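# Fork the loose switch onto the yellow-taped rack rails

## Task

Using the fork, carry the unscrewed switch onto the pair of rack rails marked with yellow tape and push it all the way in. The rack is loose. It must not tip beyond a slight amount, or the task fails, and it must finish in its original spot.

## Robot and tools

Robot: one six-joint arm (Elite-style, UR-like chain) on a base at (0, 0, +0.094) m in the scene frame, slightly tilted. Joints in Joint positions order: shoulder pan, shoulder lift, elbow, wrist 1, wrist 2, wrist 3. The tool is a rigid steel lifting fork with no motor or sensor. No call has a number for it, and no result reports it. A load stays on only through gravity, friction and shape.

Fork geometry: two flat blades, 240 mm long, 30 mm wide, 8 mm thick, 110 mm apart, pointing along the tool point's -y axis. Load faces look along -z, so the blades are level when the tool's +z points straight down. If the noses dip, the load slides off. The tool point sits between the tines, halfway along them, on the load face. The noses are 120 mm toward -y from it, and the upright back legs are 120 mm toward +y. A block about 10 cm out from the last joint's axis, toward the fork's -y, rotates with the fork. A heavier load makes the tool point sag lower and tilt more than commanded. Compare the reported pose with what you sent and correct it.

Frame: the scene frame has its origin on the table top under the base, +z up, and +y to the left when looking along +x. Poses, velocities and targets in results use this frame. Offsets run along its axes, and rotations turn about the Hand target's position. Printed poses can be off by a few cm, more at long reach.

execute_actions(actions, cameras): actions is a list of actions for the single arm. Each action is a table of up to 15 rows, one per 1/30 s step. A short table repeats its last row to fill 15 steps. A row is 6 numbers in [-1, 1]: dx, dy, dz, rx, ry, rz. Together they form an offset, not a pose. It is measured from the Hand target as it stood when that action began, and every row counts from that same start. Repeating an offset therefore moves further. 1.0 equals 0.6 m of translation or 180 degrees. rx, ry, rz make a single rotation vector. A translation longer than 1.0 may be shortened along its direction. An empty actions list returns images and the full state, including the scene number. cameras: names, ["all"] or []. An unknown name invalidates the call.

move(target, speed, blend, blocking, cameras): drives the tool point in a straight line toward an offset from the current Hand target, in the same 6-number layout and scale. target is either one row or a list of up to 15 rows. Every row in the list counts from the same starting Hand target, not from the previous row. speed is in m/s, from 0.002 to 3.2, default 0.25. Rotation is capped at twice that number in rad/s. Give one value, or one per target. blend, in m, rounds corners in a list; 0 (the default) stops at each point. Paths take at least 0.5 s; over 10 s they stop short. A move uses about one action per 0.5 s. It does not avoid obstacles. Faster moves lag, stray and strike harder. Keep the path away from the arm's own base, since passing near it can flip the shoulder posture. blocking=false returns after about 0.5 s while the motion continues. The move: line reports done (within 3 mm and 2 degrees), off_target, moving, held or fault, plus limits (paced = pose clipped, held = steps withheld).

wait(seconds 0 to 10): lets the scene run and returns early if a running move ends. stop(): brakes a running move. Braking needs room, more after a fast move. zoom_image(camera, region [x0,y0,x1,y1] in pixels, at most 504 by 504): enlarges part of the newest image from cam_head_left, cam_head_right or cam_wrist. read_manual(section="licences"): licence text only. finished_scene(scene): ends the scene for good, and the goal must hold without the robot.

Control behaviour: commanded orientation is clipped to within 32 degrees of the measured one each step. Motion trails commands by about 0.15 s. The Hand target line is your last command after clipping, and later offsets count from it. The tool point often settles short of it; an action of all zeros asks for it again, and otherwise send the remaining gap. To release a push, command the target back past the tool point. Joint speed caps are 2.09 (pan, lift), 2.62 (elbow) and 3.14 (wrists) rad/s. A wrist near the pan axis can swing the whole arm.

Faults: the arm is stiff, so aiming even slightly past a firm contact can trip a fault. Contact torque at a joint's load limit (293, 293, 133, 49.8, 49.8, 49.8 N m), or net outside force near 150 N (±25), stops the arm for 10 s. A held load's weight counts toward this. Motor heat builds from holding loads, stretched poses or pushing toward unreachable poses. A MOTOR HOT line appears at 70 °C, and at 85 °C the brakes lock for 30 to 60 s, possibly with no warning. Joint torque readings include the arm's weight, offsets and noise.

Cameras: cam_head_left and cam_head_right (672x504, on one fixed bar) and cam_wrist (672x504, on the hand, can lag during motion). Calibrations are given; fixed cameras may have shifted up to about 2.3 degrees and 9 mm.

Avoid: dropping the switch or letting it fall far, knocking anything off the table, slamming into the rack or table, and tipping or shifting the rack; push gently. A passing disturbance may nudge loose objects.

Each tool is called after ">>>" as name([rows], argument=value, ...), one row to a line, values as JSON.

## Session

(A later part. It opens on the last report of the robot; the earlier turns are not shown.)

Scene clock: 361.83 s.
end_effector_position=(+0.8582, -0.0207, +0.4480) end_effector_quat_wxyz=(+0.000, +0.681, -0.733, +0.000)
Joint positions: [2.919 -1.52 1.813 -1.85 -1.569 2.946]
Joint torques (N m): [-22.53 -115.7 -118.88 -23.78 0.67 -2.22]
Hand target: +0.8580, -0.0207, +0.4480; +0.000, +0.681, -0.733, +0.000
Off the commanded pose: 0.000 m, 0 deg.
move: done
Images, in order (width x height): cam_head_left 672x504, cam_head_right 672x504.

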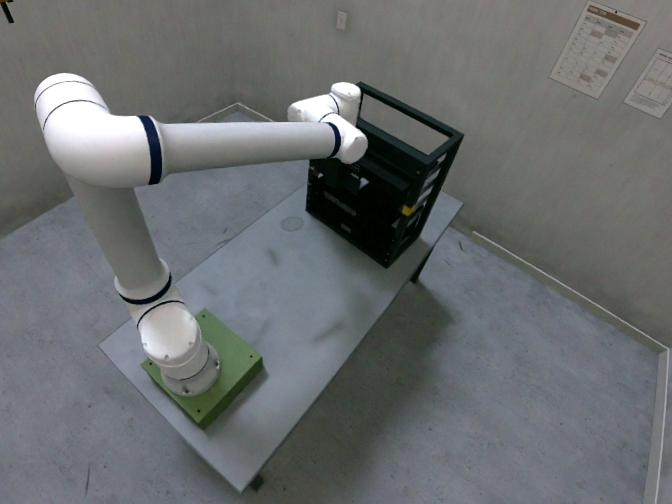

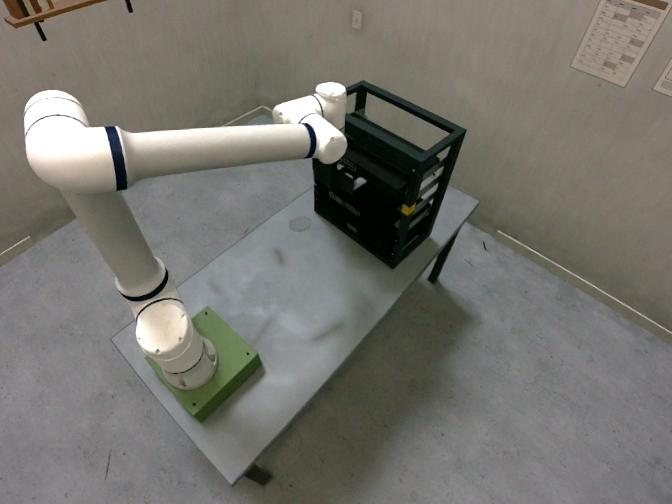

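>>> move(target=[-0.4155, 0.0305, 0, 0, 0, 0], speed=0.1, cameras=["all"])

>>> zoom_image(camera="cam_head_right", region=[230, 70, 480, 270])

>>> zoom_image(camera="cam_head_left", region=[230, 70, 480, 270])

Scene clock: 368.43 s.
end_effector_position=(+0.6089, -0.0024, +0.4480) end_effector_quat_wxyz=(+0.000, +0.681, -0.733, +0.000)
Joint positions: [2.809 -1.979 2.176 -1.754 -1.57 2.836]
Joint torques (N m): [-22.43 -57.03 -120.13 -18.23 3.65 -1.84]
Hand target: +0.6087, -0.0024, +0.4480; +0.000, +0.681, -0.733, +0.000
Off the commanded pose: 0.000 m, 0 deg.
move: done
camera_calibration:
cam_wrist: T_world_to_cam=[[-0.0864413, -0.995929, -0.0255609, 0.0712088], [-0.93524, 0.0722793, 0.346556, 0.285666], [-0.343298, 0.0538624, -0.937681, 0.723649], [0, 0, 0, 1]] pos_world=[0.521749, 0.0112937, 0.581373]

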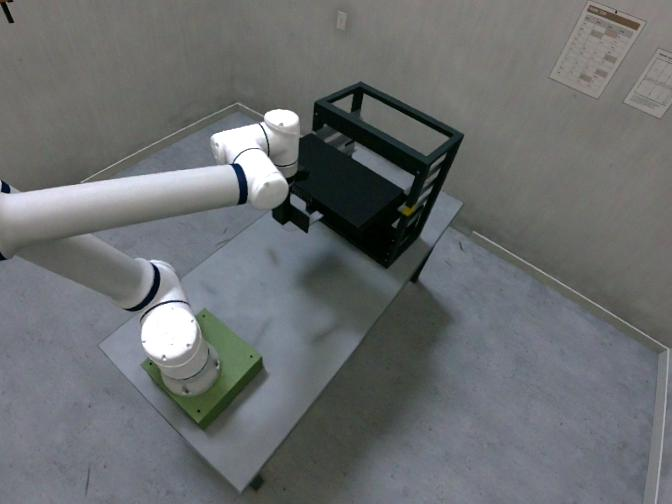

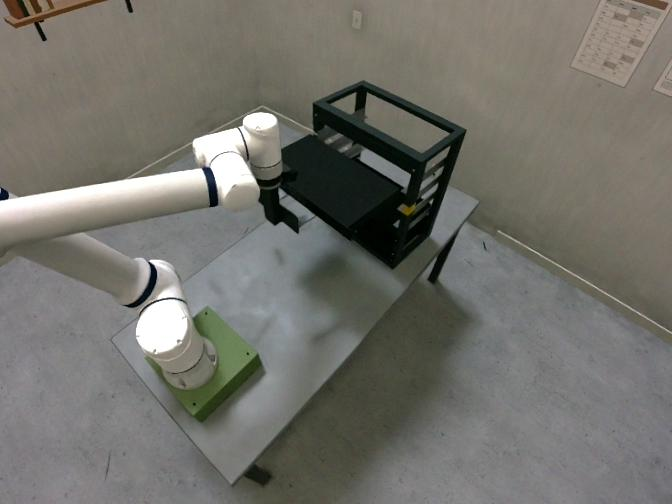

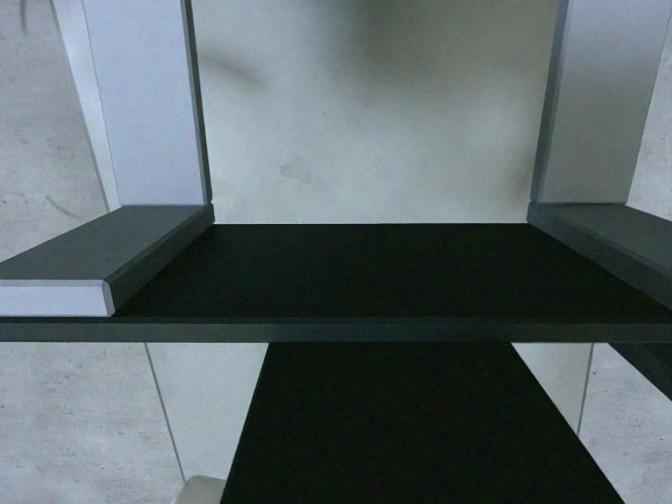

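Scaled by 2.016.

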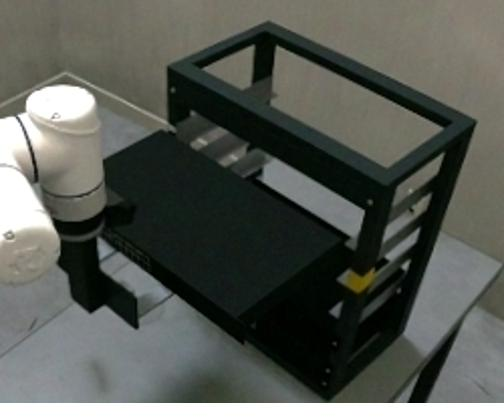

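Scaled by 2.016.

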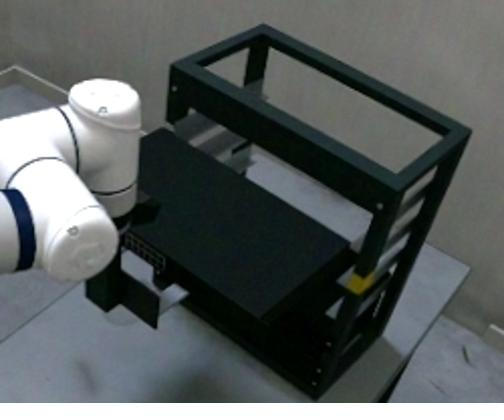

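>>> move([
  [0, 0, -0.1482, 0, 0, 0],
  [0.1662, -0.0122, -0.1482, 0, 0, 0],
], speed=[0.12, 0.08], cameras=["all"])

>>> zoom_image(camera="cam_head_right", region=[270, 70, 470, 270])

>>> zoom_image(camera="cam_head_left", region=[270, 70, 470, 270])

Scene clock: 385.43 s.
end_effector_position=(+0.7082, -0.0096, +0.3591) end_effector_quat_wxyz=(+0.000, +0.681, -0.733, +0.000)
Joint positions: [2.866 -1.726 2.17 -2.001 -1.569 2.893]
Joint torques (N m): [9.92 -55.97 -137.26 -23.4 2.07 3.22]
Hand target: +0.7084, -0.0097, +0.3591; +0.000, +0.681, -0.733, +0.000
Off the commanded pose: 0.000 m, 0 deg.
move: done
camera_calibration:
cam_wrist: T_world_to_cam=[[-0.0864761, -0.995923, -0.0256629, 0.0703301], [-0.93527, 0.0722816, 0.346475, 0.410024], [-0.343207, 0.0539635, -0.937708, 0.674763], [0, 0, 0, 1]] pos_world=[0.621149, 0.00399359, 0.492473]

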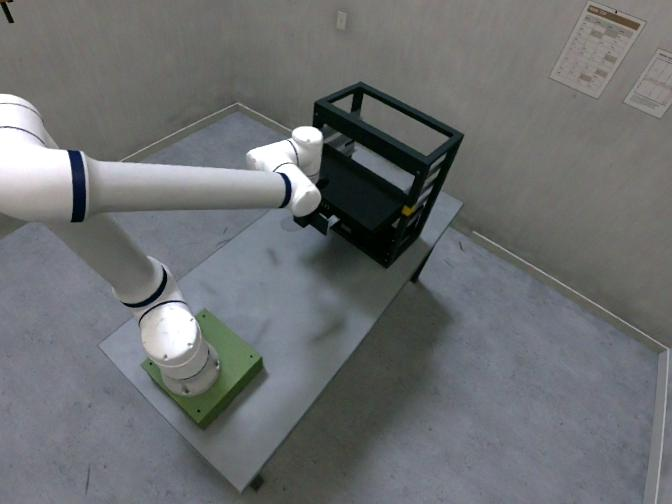

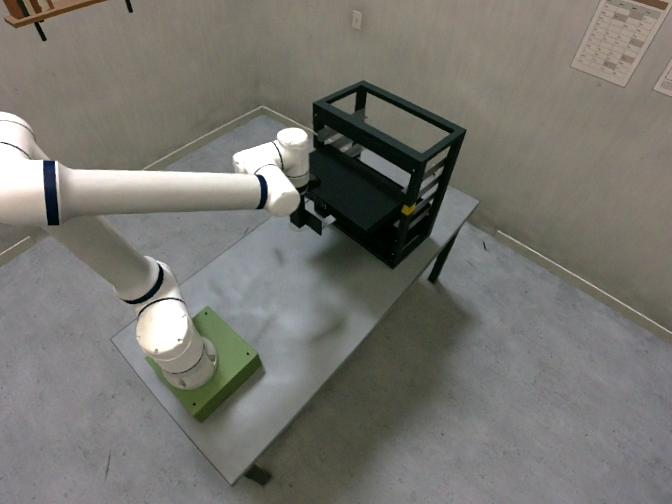

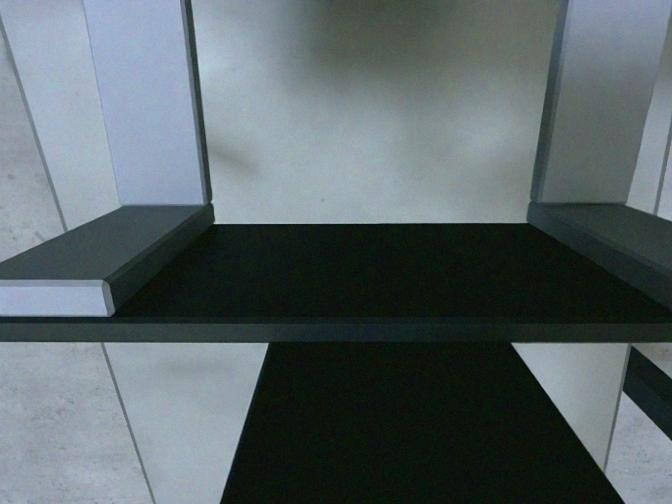

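Scaled by 2.520.

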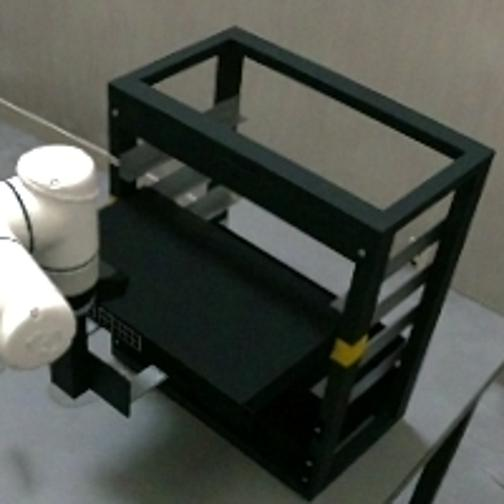

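Scaled by 2.520.

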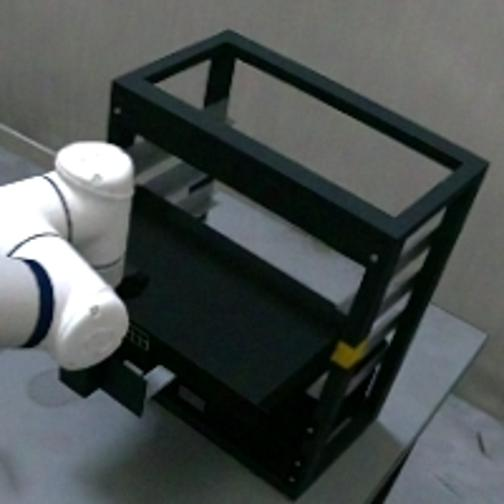

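>>> move(target=[0.1662, -0.0122, 0, 0, 0, 0], speed=0.07, cameras=["cam_head_right", "cam_head_left"])

>>> zoom_image(camera="cam_head_right", region=[270, 70, 470, 270])

>>> zoom_image(camera="cam_head_left", region=[270, 70, 470, 270])

Scene clock: 394.73 s.
end_effector_position=(+0.8079, -0.0170, +0.3591) end_effector_quat_wxyz=(+0.000, +0.681, -0.733, +0.000)
Joint positions: [2.904 -1.549 2.01 -2.018 -1.569 2.931]
Joint torques (N m): [8.94 -79.91 -136.58 -18.65 2.3 3.26]
Hand target: +0.8081, -0.0170, +0.3591; +0.000, +0.681, -0.733, +0.000
Off the commanded pose: 0.000 m, 0 deg.
move: done
Images, in order (width x height): cam_head_left 672x504, cam_head_right 672x504.

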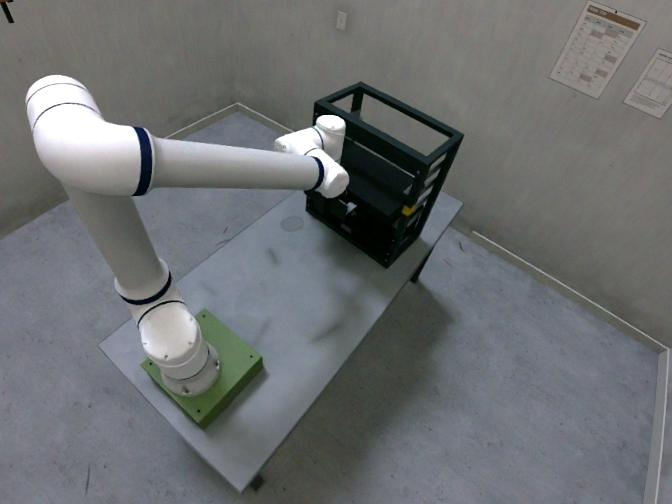

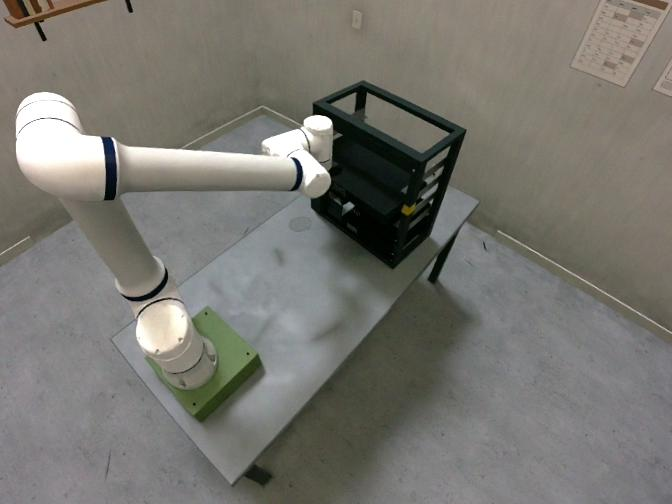

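Scaled by 2.520.

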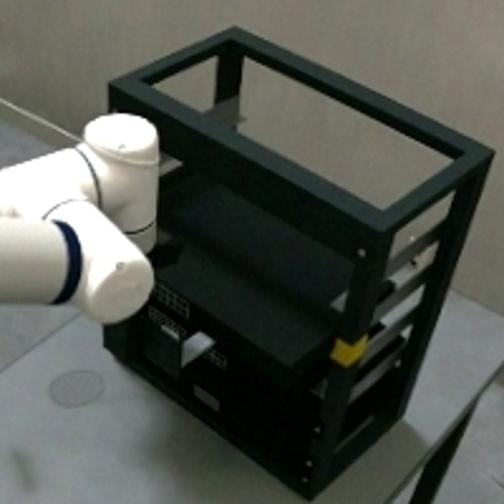

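Scaled by 2.520.

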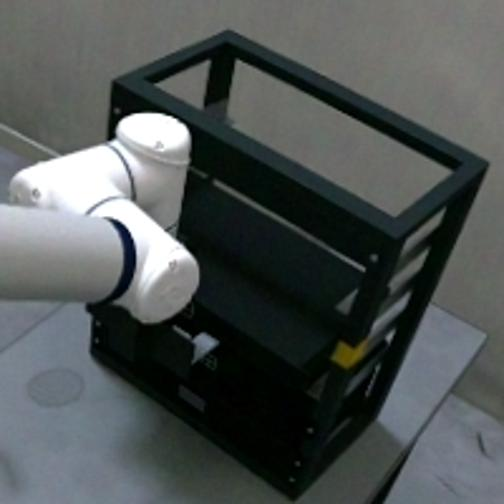

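>>> move(target=[0.1671, -0.0123, 0, 0, 0, 0], speed=0.06, cameras=["cam_head_right", "cam_head_left", "cam_wrist"])

>>> zoom_image(camera="cam_head_right", region=[270, 70, 470, 270])

>>> zoom_image(camera="cam_head_left", region=[270, 70, 470, 270])

Scene clock: 400.47 s.
end_effector_position=(+0.9082, -0.0244, +0.3591) end_effector_quat_wxyz=(+0.000, +0.681, -0.733, +0.000)
Joint positions: [2.932 -1.387 1.83 -2 -1.569 2.96]
Joint torques (N m): [8.63 -98.57 -136.81 -18.61 2.33 3.3]
Hand target: +0.9084, -0.0244, +0.3591; +0.000, +0.681, -0.733, +0.000
Off the commanded pose: 0.000 m, 0 deg.
move: done
camera_calibration:
cam_wrist: T_world_to_cam=[[-0.0864428, -0.995929, -0.0255691, 0.0729118], [-0.935273, 0.072283, 0.346468, 0.598146], [-0.343209, 0.0538637, -0.937713, 0.744201], [0, 0, 0, 1]] pos_world=[0.821149, -0.0107063, 0.492473]

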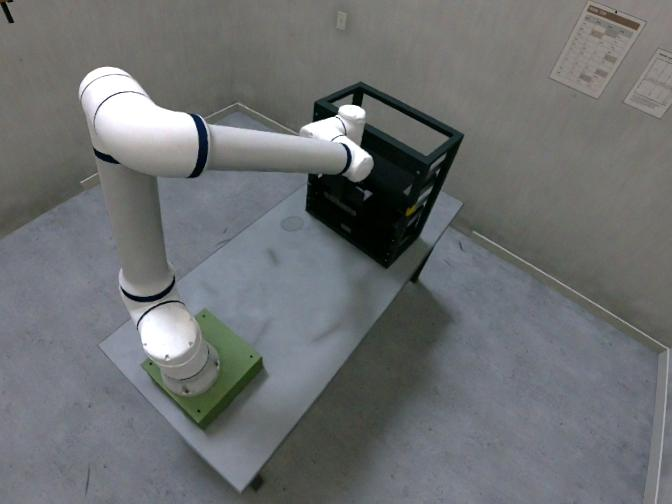

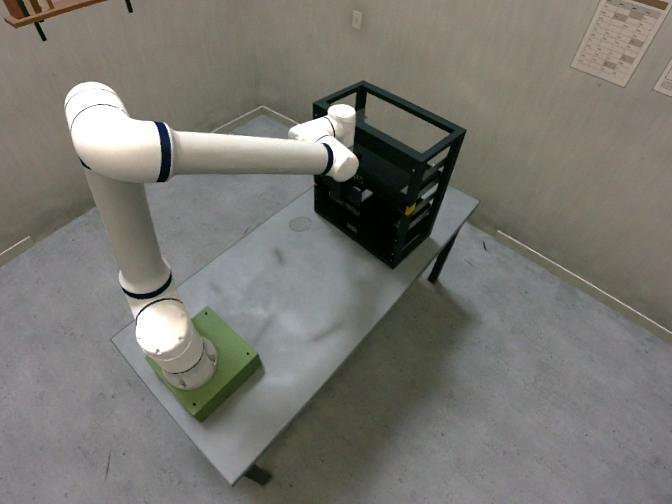

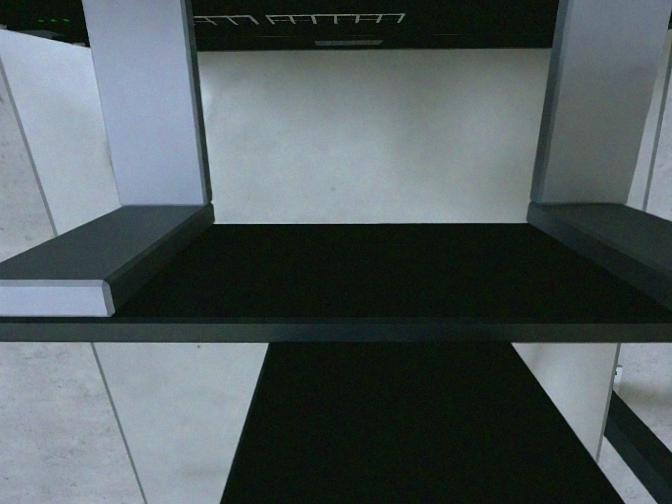

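Scaled by 2.520.

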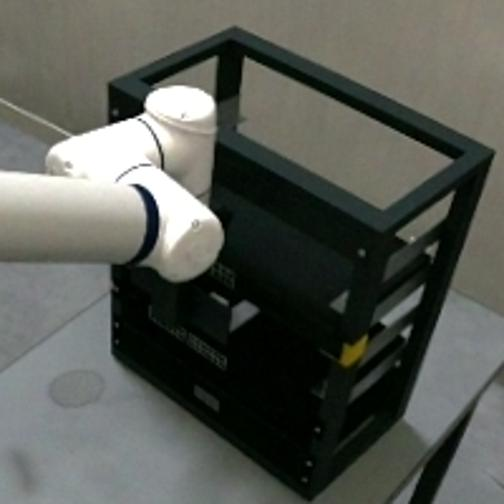

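Scaled by 2.520.

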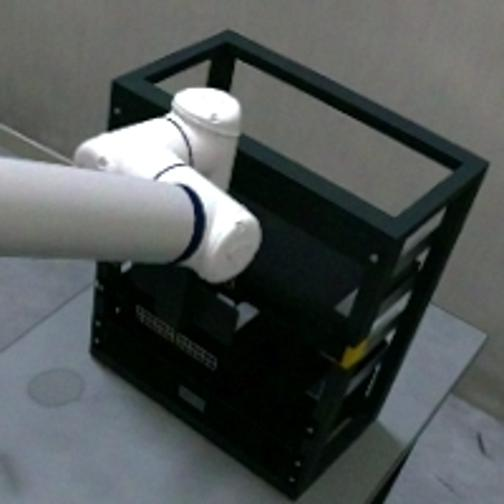

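>>> move([
  [0, 0, -0.0217, 0, 0, 0],
  [0, 0, -0.0383, 0, 0, 0],
], speed=[0.025, 0.05], blend=[0.003, 0], cameras=["cam_head_right", "cam_head_left", "cam_wrist"])

>>> zoom_image(camera="cam_head_right", region=[270, 70, 470, 270])

>>> zoom_image(camera="cam_head_left", region=[270, 70, 470, 270])

Scene clock: 405.57 s.
end_effector_position=(+0.9084, -0.0244, +0.3363) end_effector_quat_wxyz=(+0.000, +0.681, -0.733, +0.000)
Joint positions: [2.933 -1.37 1.854 -2.041 -1.569 2.96]
Joint torques (N m): [10.06 -67.32 -68.79 -10.32 -0.21 2.19]
Hand target: +0.9084, -0.0244, +0.3361; +0.000, +0.681, -0.733, +0.000
Off the commanded pose: 0.000 m, 0 deg.
move: done
camera_calibration:
cam_wrist: T_world_to_cam=[[-0.0864428, -0.995929, -0.0255691, 0.0723374], [-0.935273, 0.072283, 0.346468, 0.606139], [-0.343209, 0.0538637, -0.937713, 0.722855], [0, 0, 0, 1]] pos_world=[0.821249, -0.0107063, 0.469673]

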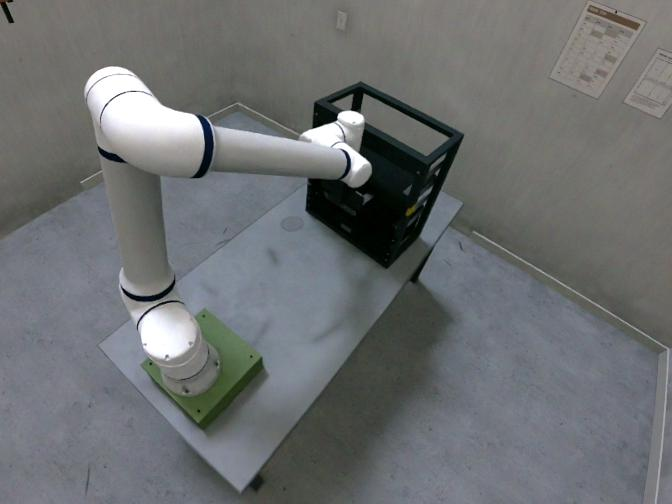

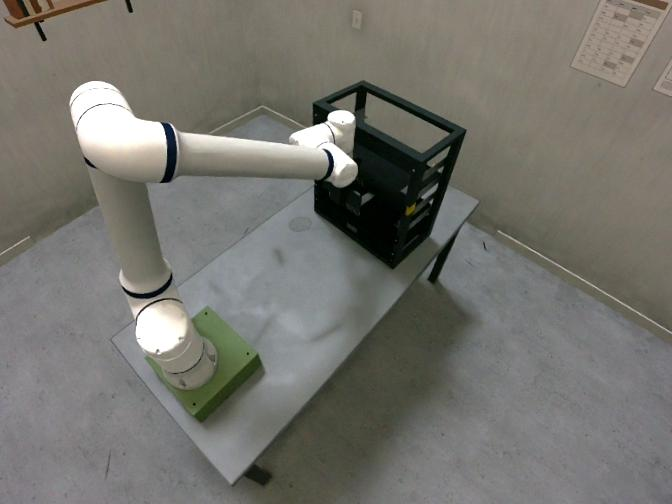

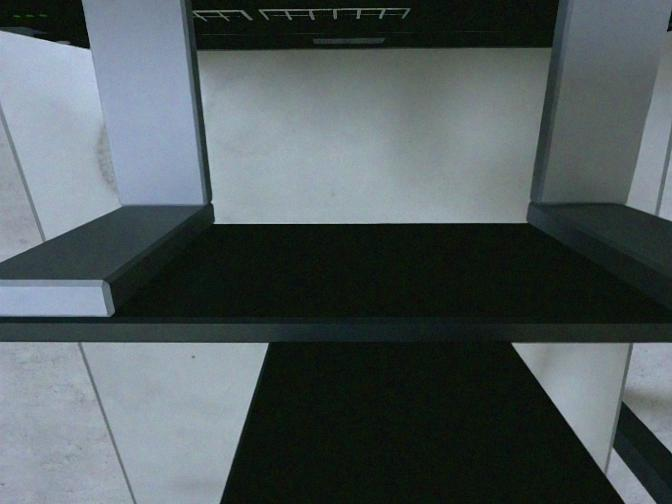

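Scaled by 2.520.

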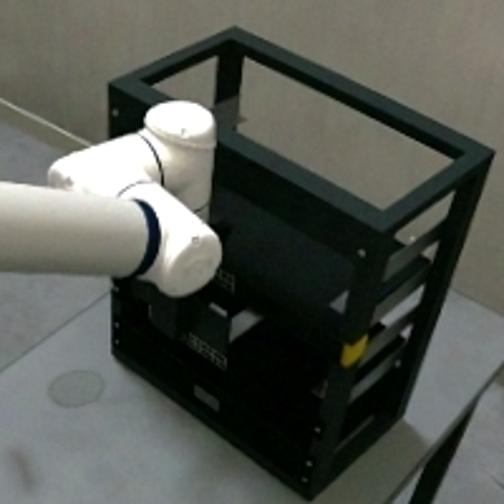

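Scaled by 2.520.

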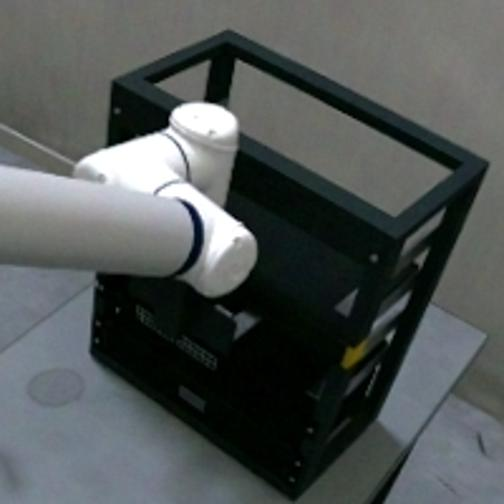

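>>> move(target=[-0.4155, 0.0305, 0, 0, 0, 0], speed=0.2, cameras=["cam_head_right", "cam_head_left", "cam_wrist"])

>>> zoom_image(camera="cam_head_right", region=[270, 70, 470, 270])

>>> zoom_image(camera="cam_head_left", region=[270, 70, 470, 270])

Scene clock: 414.73 s.
end_effector_position=(+0.6592, -0.0061, +0.3361) end_effector_quat_wxyz=(+0.000, +0.681, -0.733, +0.000)
Joint positions: [2.841 -1.802 2.272 -2.027 -1.57 2.868]
Joint torques (N m): [-21.72 -46.87 -69.05 -5.33 2.2 -2.12]
Hand target: +0.6591, -0.0061, +0.3361; +0.000, +0.681, -0.733, +0.000
Off the commanded pose: 0.000 m, 0 deg.
move: done
camera_calibration:
cam_wrist: T_world_to_cam=[[-0.0864413, -0.995929, -0.0255609, 0.0690203], [-0.93524, 0.0722793, 0.346556, 0.371849], [-0.343298, 0.0538624, -0.937681, 0.636224], [0, 0, 0, 1]] pos_world=[0.572149, 0.00759375, 0.469473]

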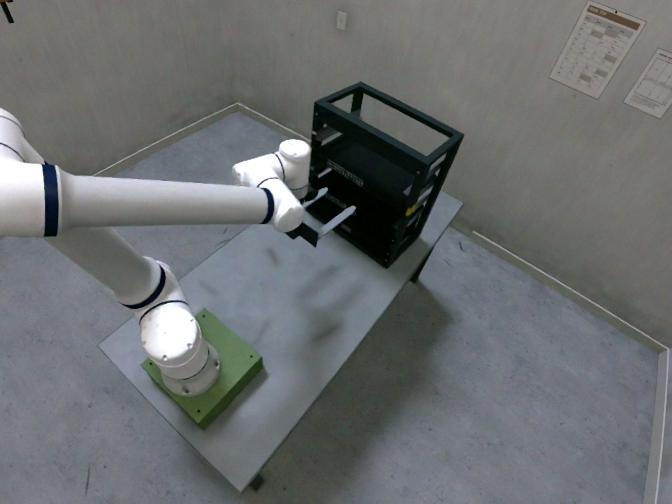

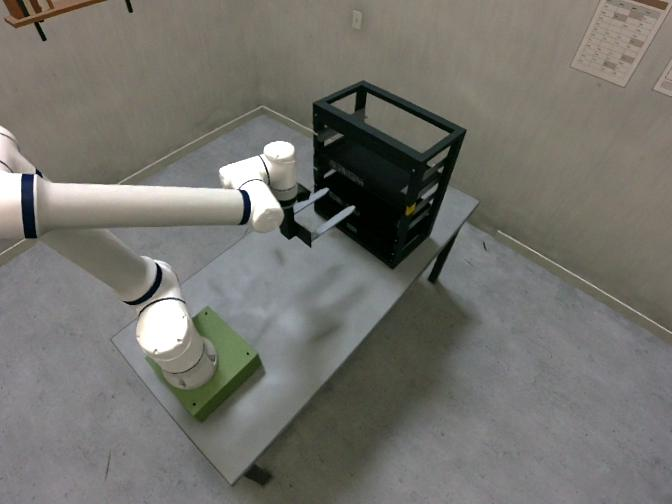

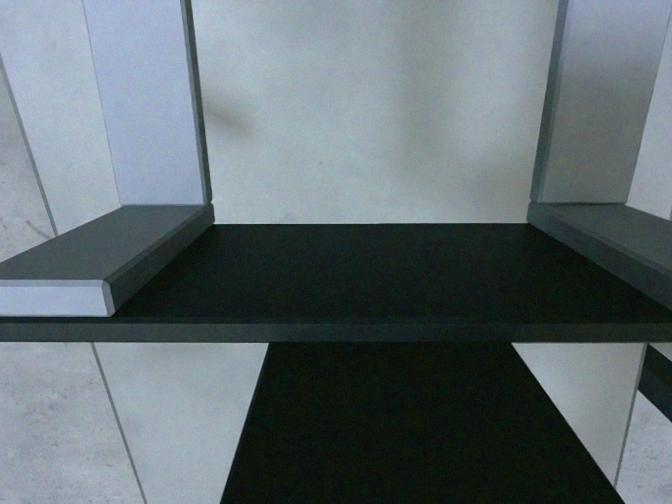

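Scaled by 2.520.

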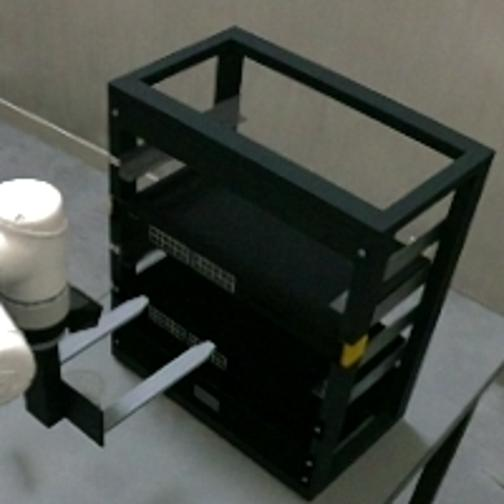

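Scaled by 2.520.

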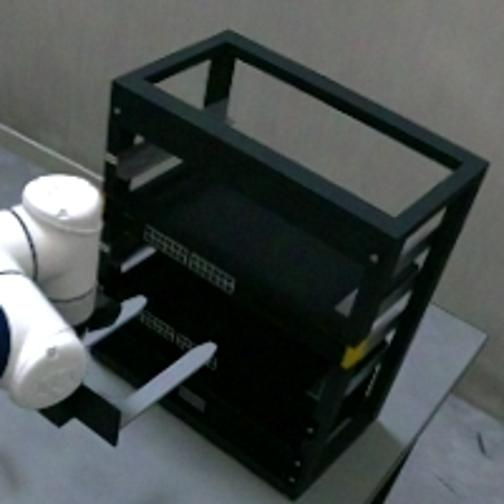

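>>> zoom_image(camera="cam_head_right", region=[385, 150, 445, 240])

>>> zoom_image(camera="cam_head_left", region=[385, 150, 445, 240])

>>> zoom_image(camera="cam_head_left", region=[300, 120, 360, 210])

Scaled by 5.600.

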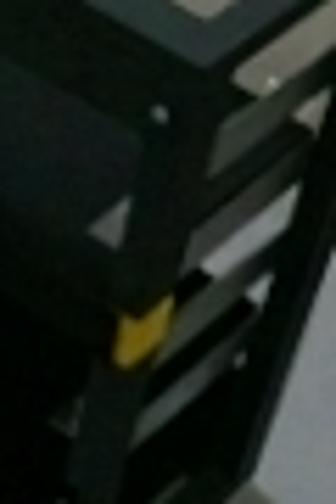

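Scaled by 5.600.

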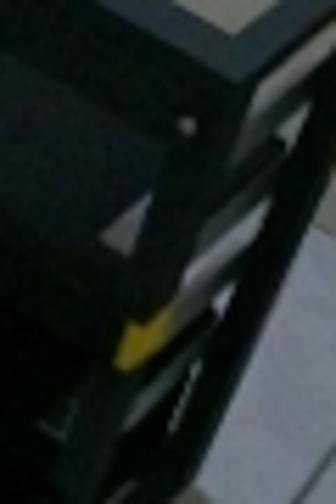

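Scaled by 5.600.

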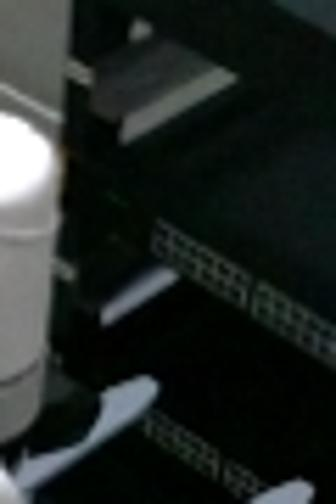

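>>> move([
  [-0.1652, -0.4065, 0.1898, 0.2024, -0.3863, 0.2999],
  [0.0865, -0.8165, 0.2242, 0.2024, -0.3863, 0.2999],
], speed=0.4, blend=[0.05, 0], cameras=["cam_wrist", "cam_head_right"])

Scene clock: 461.93 s.
end_effector_position=(+0.7109, -0.4959, +0.4706) end_effector_quat_wxyz=(-0.587, +0.765, -0.209, +0.160)
Joint positions: [2.045 -0.899 1.393 -0.931 -0.66 0.368]
Joint torques (N m): [10.27 -99.82 -79.1 5.29 4.5 -2.21]
Hand target: +0.7110, -0.4960, +0.4706; -0.587, +0.765, -0.209, +0.160
Off the commanded pose: 0.000 m, 0 deg.
move: done
camera_calibration:
cam_wrist: T_world_to_cam=[[0.872085, -0.488971, -0.0193757, -0.843847], [-0.296084, -0.495717, -0.816455, 0.22028], [0.389618, 0.717755, -0.577084, 0.444886], [0, 0, 0, 1]] pos_world=[0.627792, -0.622739, 0.420235]
Images, in order (width x height): cam_head_right 672x504, cam_wrist 672x504.

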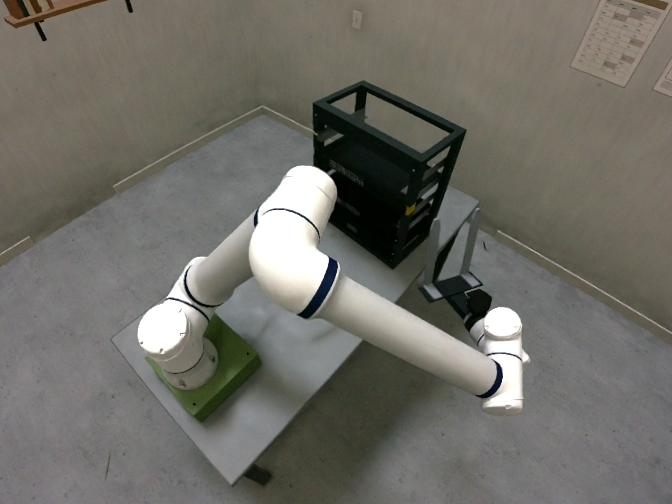

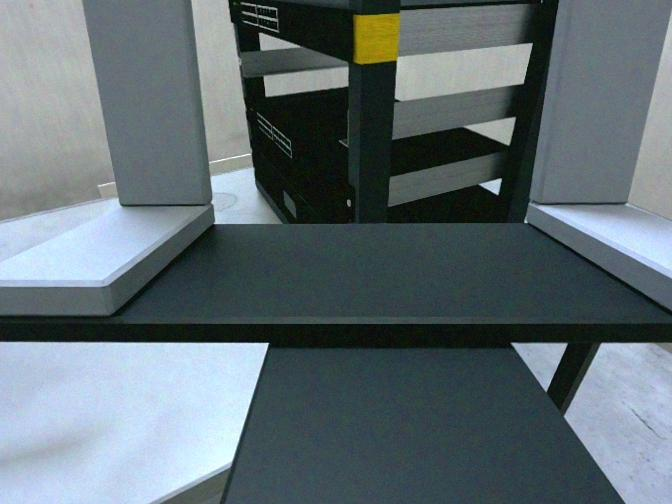

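>>> zoom_image(camera="cam_wrist", region=[290, 0, 420, 130])

>>> zoom_image(camera="cam_wrist", region=[290, 100, 420, 230])

>>> zoom_image(camera="cam_wrist", region=[210, 0, 420, 160])

Scaled by 3.877.

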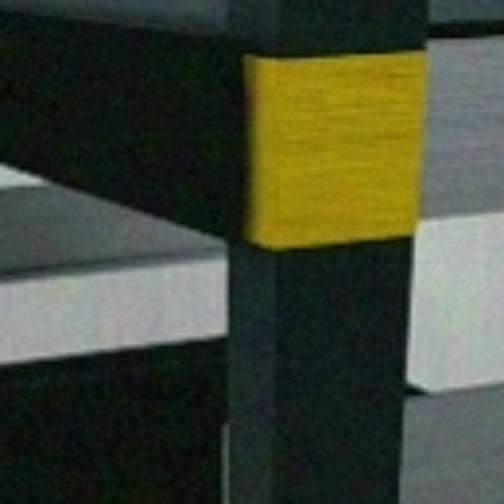

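Scaled by 3.877.

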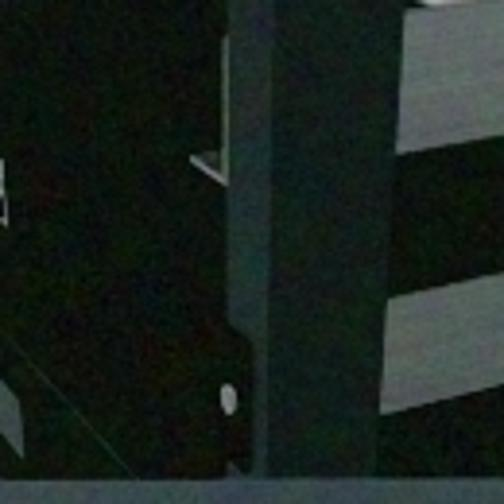

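Scaled by 2.400.

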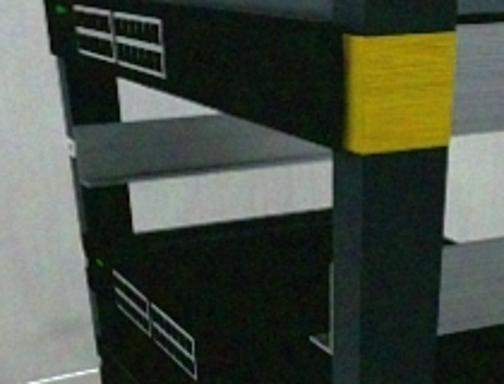

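>>> zoom_image(camera="cam_wrist", region=[215, 0, 295, 80])

>>> zoom_image(camera="cam_wrist", region=[225, 80, 305, 160])

Scaled by 6.300.

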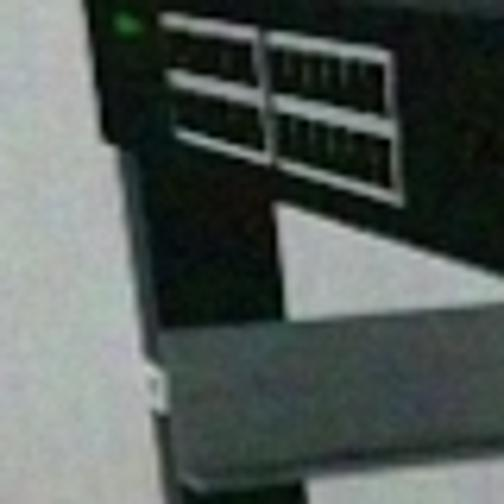

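Scaled by 6.300.

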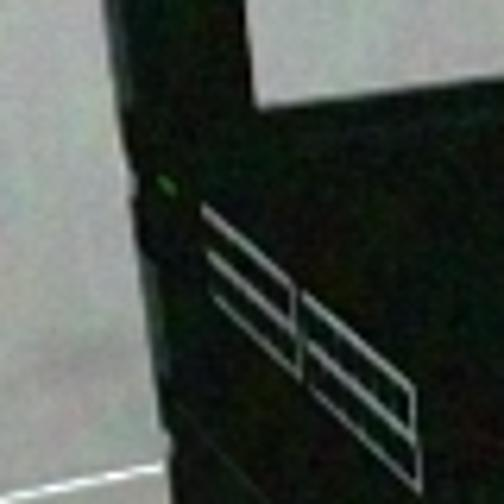

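>>> move([
  [-0.2517, 0.41, -0.0343, -0.2024, 0.3863, -0.2999],
  [-0.018, 0.8113, -0.171, -0.2024, 0.3863, -0.2999],
  [0.0485, 0.8065, -0.171, -0.2024, 0.3863, -0.2999],
], speed=[0.4, 0.25, 0.06], blend=[0.05, 0.01, 0], cameras=["cam_head_left", "cam_head_right"])

>>> zoom_image(camera="cam_head_right", region=[290, 120, 390, 220])

>>> zoom_image(camera="cam_head_left", region=[290, 120, 390, 220])

Scene clock: 499.37 s.
end_effector_position=(+0.7399, -0.0121, +0.3681) end_effector_quat_wxyz=(+0.000, +0.681, -0.733, +0.000)
Joint positions: [2.879 -1.675 2.11 -1.992 -1.569 2.906]
Joint torques (N m): [10.69 -33.67 -95.35 -10.41 -2.3 3.38]
Hand target: +0.7401, -0.0121, +0.3680; +0.000, +0.681, -0.733, +0.000
Off the commanded pose: 0.000 m, 0 deg.
move: done
Images, in order (width x height): cam_head_left 672x504, cam_head_right 672x504.

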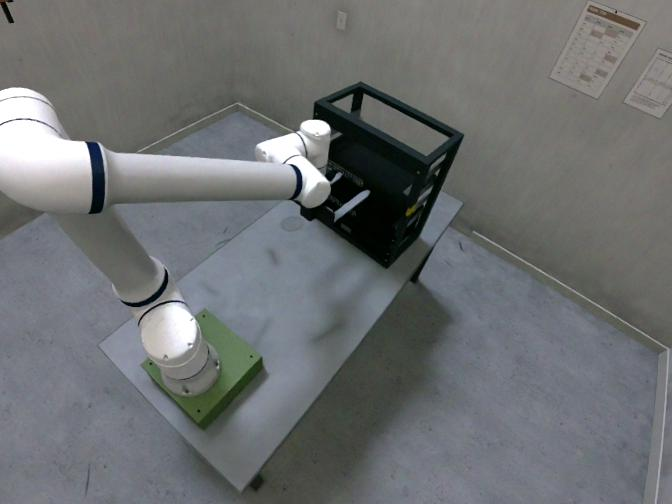

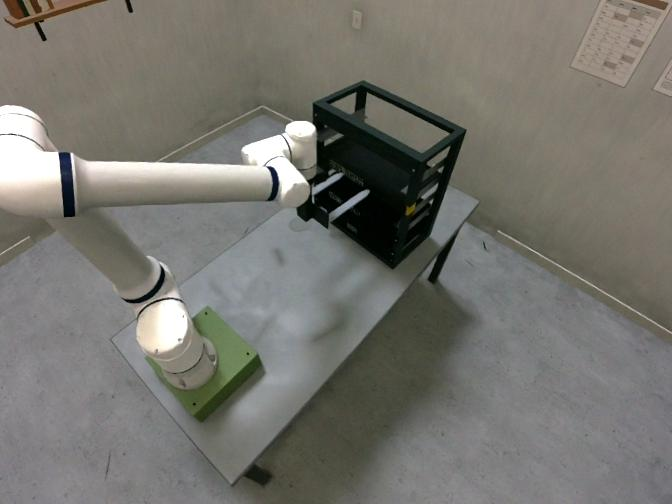

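Scaled by 5.040.

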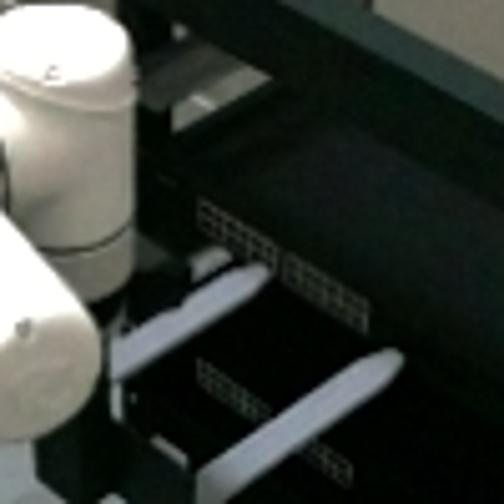

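Scaled by 5.040.

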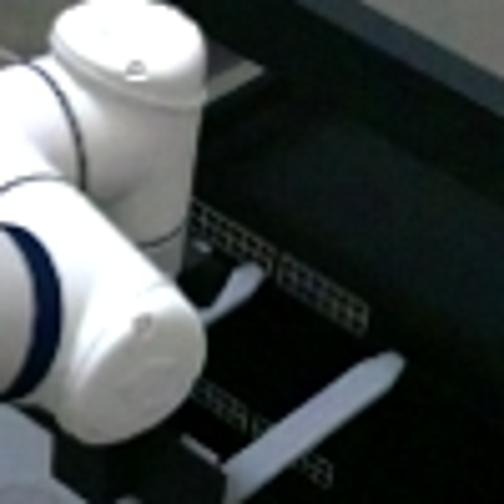

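>>> move(target=[0.0133, -0.001, 0, 0, 0, 0], speed=0.03)

>>> move(target=[0.005, -0.0004, 0, 0, 0, 0], speed=0.02)

>>> move(target=[0.005, -0.0004, 0, 0, 0, 0], speed=0.02)

Scene clock: 509.60 s.
end_effector_position=(+0.7478, -0.0126, +0.3679) end_effector_quat_wxyz=(+0.000, +0.681, -0.733, +0.000)
Joint positions: [2.882 -1.661 2.098 -1.994 -1.569 2.909]
Joint torques (N m): [5.62 -34.86 -108.72 -13.8 0.4 5.36]
Hand target: +0.7481, -0.0127, +0.3680; +0.000, +0.681, -0.733, +0.000
Off the commanded pose: 0.000 m, 0 deg.
move: done

Scene clock: 510.30 s.
end_effector_position=(+0.7509, -0.0129, +0.3680) end_effector_quat_wxyz=(+0.000, +0.681, -0.733, +0.000)
Joint positions: [2.884 -1.655 2.093 -1.995 -1.569 2.911]
Joint torques (N m): [8.11 -36.74 -110.2 -16.64 2.3 3.31]
Hand target: +0.7511, -0.0129, +0.3680; +0.000, +0.681, -0.733, +0.000
Off the commanded pose: 0.000 m, 0 deg.
move: done

Scene clock: 520.93 s.
end_effector_position=(+0.7519, -0.0126, +0.3662) end_effector_quat_wxyz=(+0.002, +0.681, -0.732, -0.002)
Joint positions: [2.885 -1.65 2.09 -1.991 -1.57 2.911]
Joint torques (N m): [-6.63 -50.14 -81.84 -8.44 -0.04 0.57]
Hand target: +0.7519, -0.0126, +0.3662; +0.002, +0.681, -0.732, -0.002 (not the last commanded pose)
Off the commanded pose: 0.003 m, 0 deg.
FORCE FAULT: contact force on the arm reached its limit, and the arm stopped for 10 seconds. The contact can be on any part of the arm, not only on its tool. That time counts as 20 of the actions that you can send in this scene. The arm's remaining commands of this call were not run. The arm's target is now where it stood when the stop ended, not its last command. The arm accepts commands again.
move: fault

>>> move(target=[-0.1, 0.0073, 0, 0, 0, 0], speed=0.1, cameras=["cam_head_left", "cam_head_right"])

>>> zoom_image(camera="cam_head_right", region=[270, 70, 470, 270])

>>> zoom_image(camera="cam_head_left", region=[270, 70, 470, 270])

Scene clock: 525.33 s.
end_effector_position=(+0.6921, -0.0083, +0.3662) end_effector_quat_wxyz=(+0.002, +0.681, -0.732, -0.002)
Joint positions: [2.859 -1.761 2.181 -1.972 -1.57 2.885]
Joint torques (N m): [-22.11 -49.7 -71.31 -5.2 -0.97 -1.91]
Hand target: +0.6919, -0.0083, +0.3662; +0.002, +0.681, -0.732, -0.002
Off the commanded pose: 0.000 m, 0 deg.
move: done
Images, in order (width x height): cam_head_left 672x504, cam_head_right 672x504.

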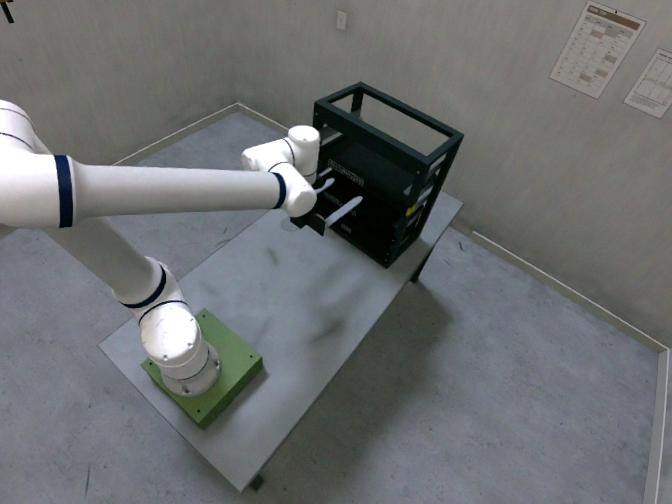

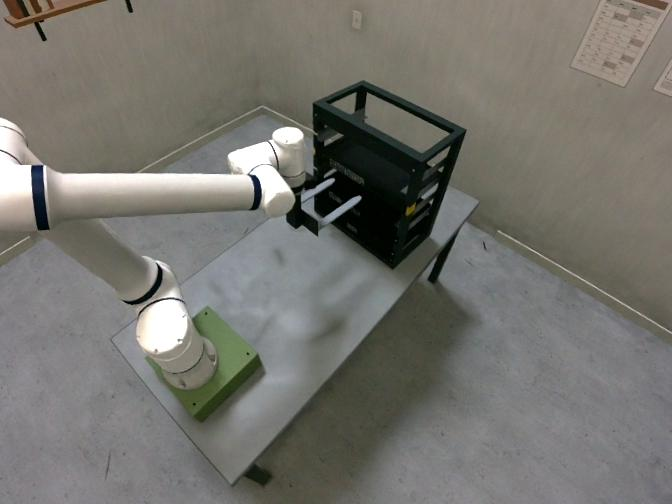

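Scaled by 2.520.

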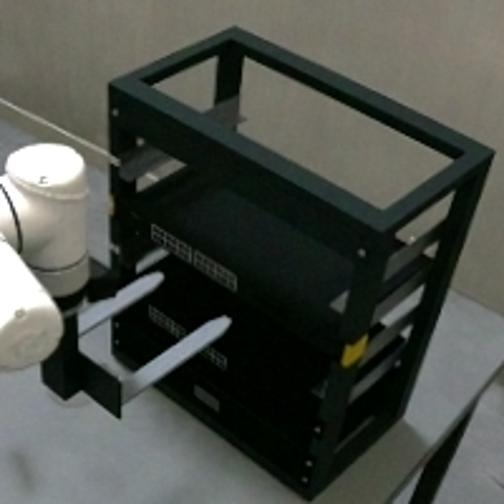

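Scaled by 2.520.

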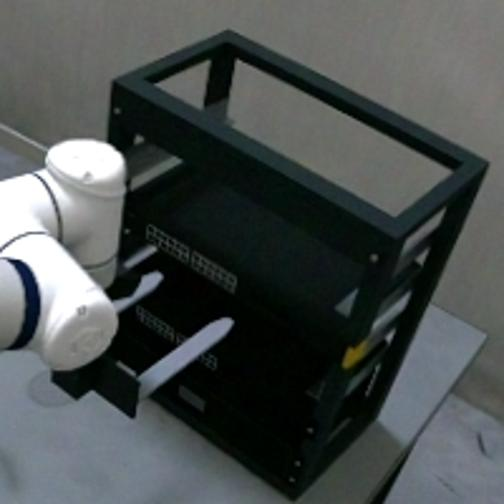

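>>> finished_scene(scene=1)

The scene is finished: the task was done.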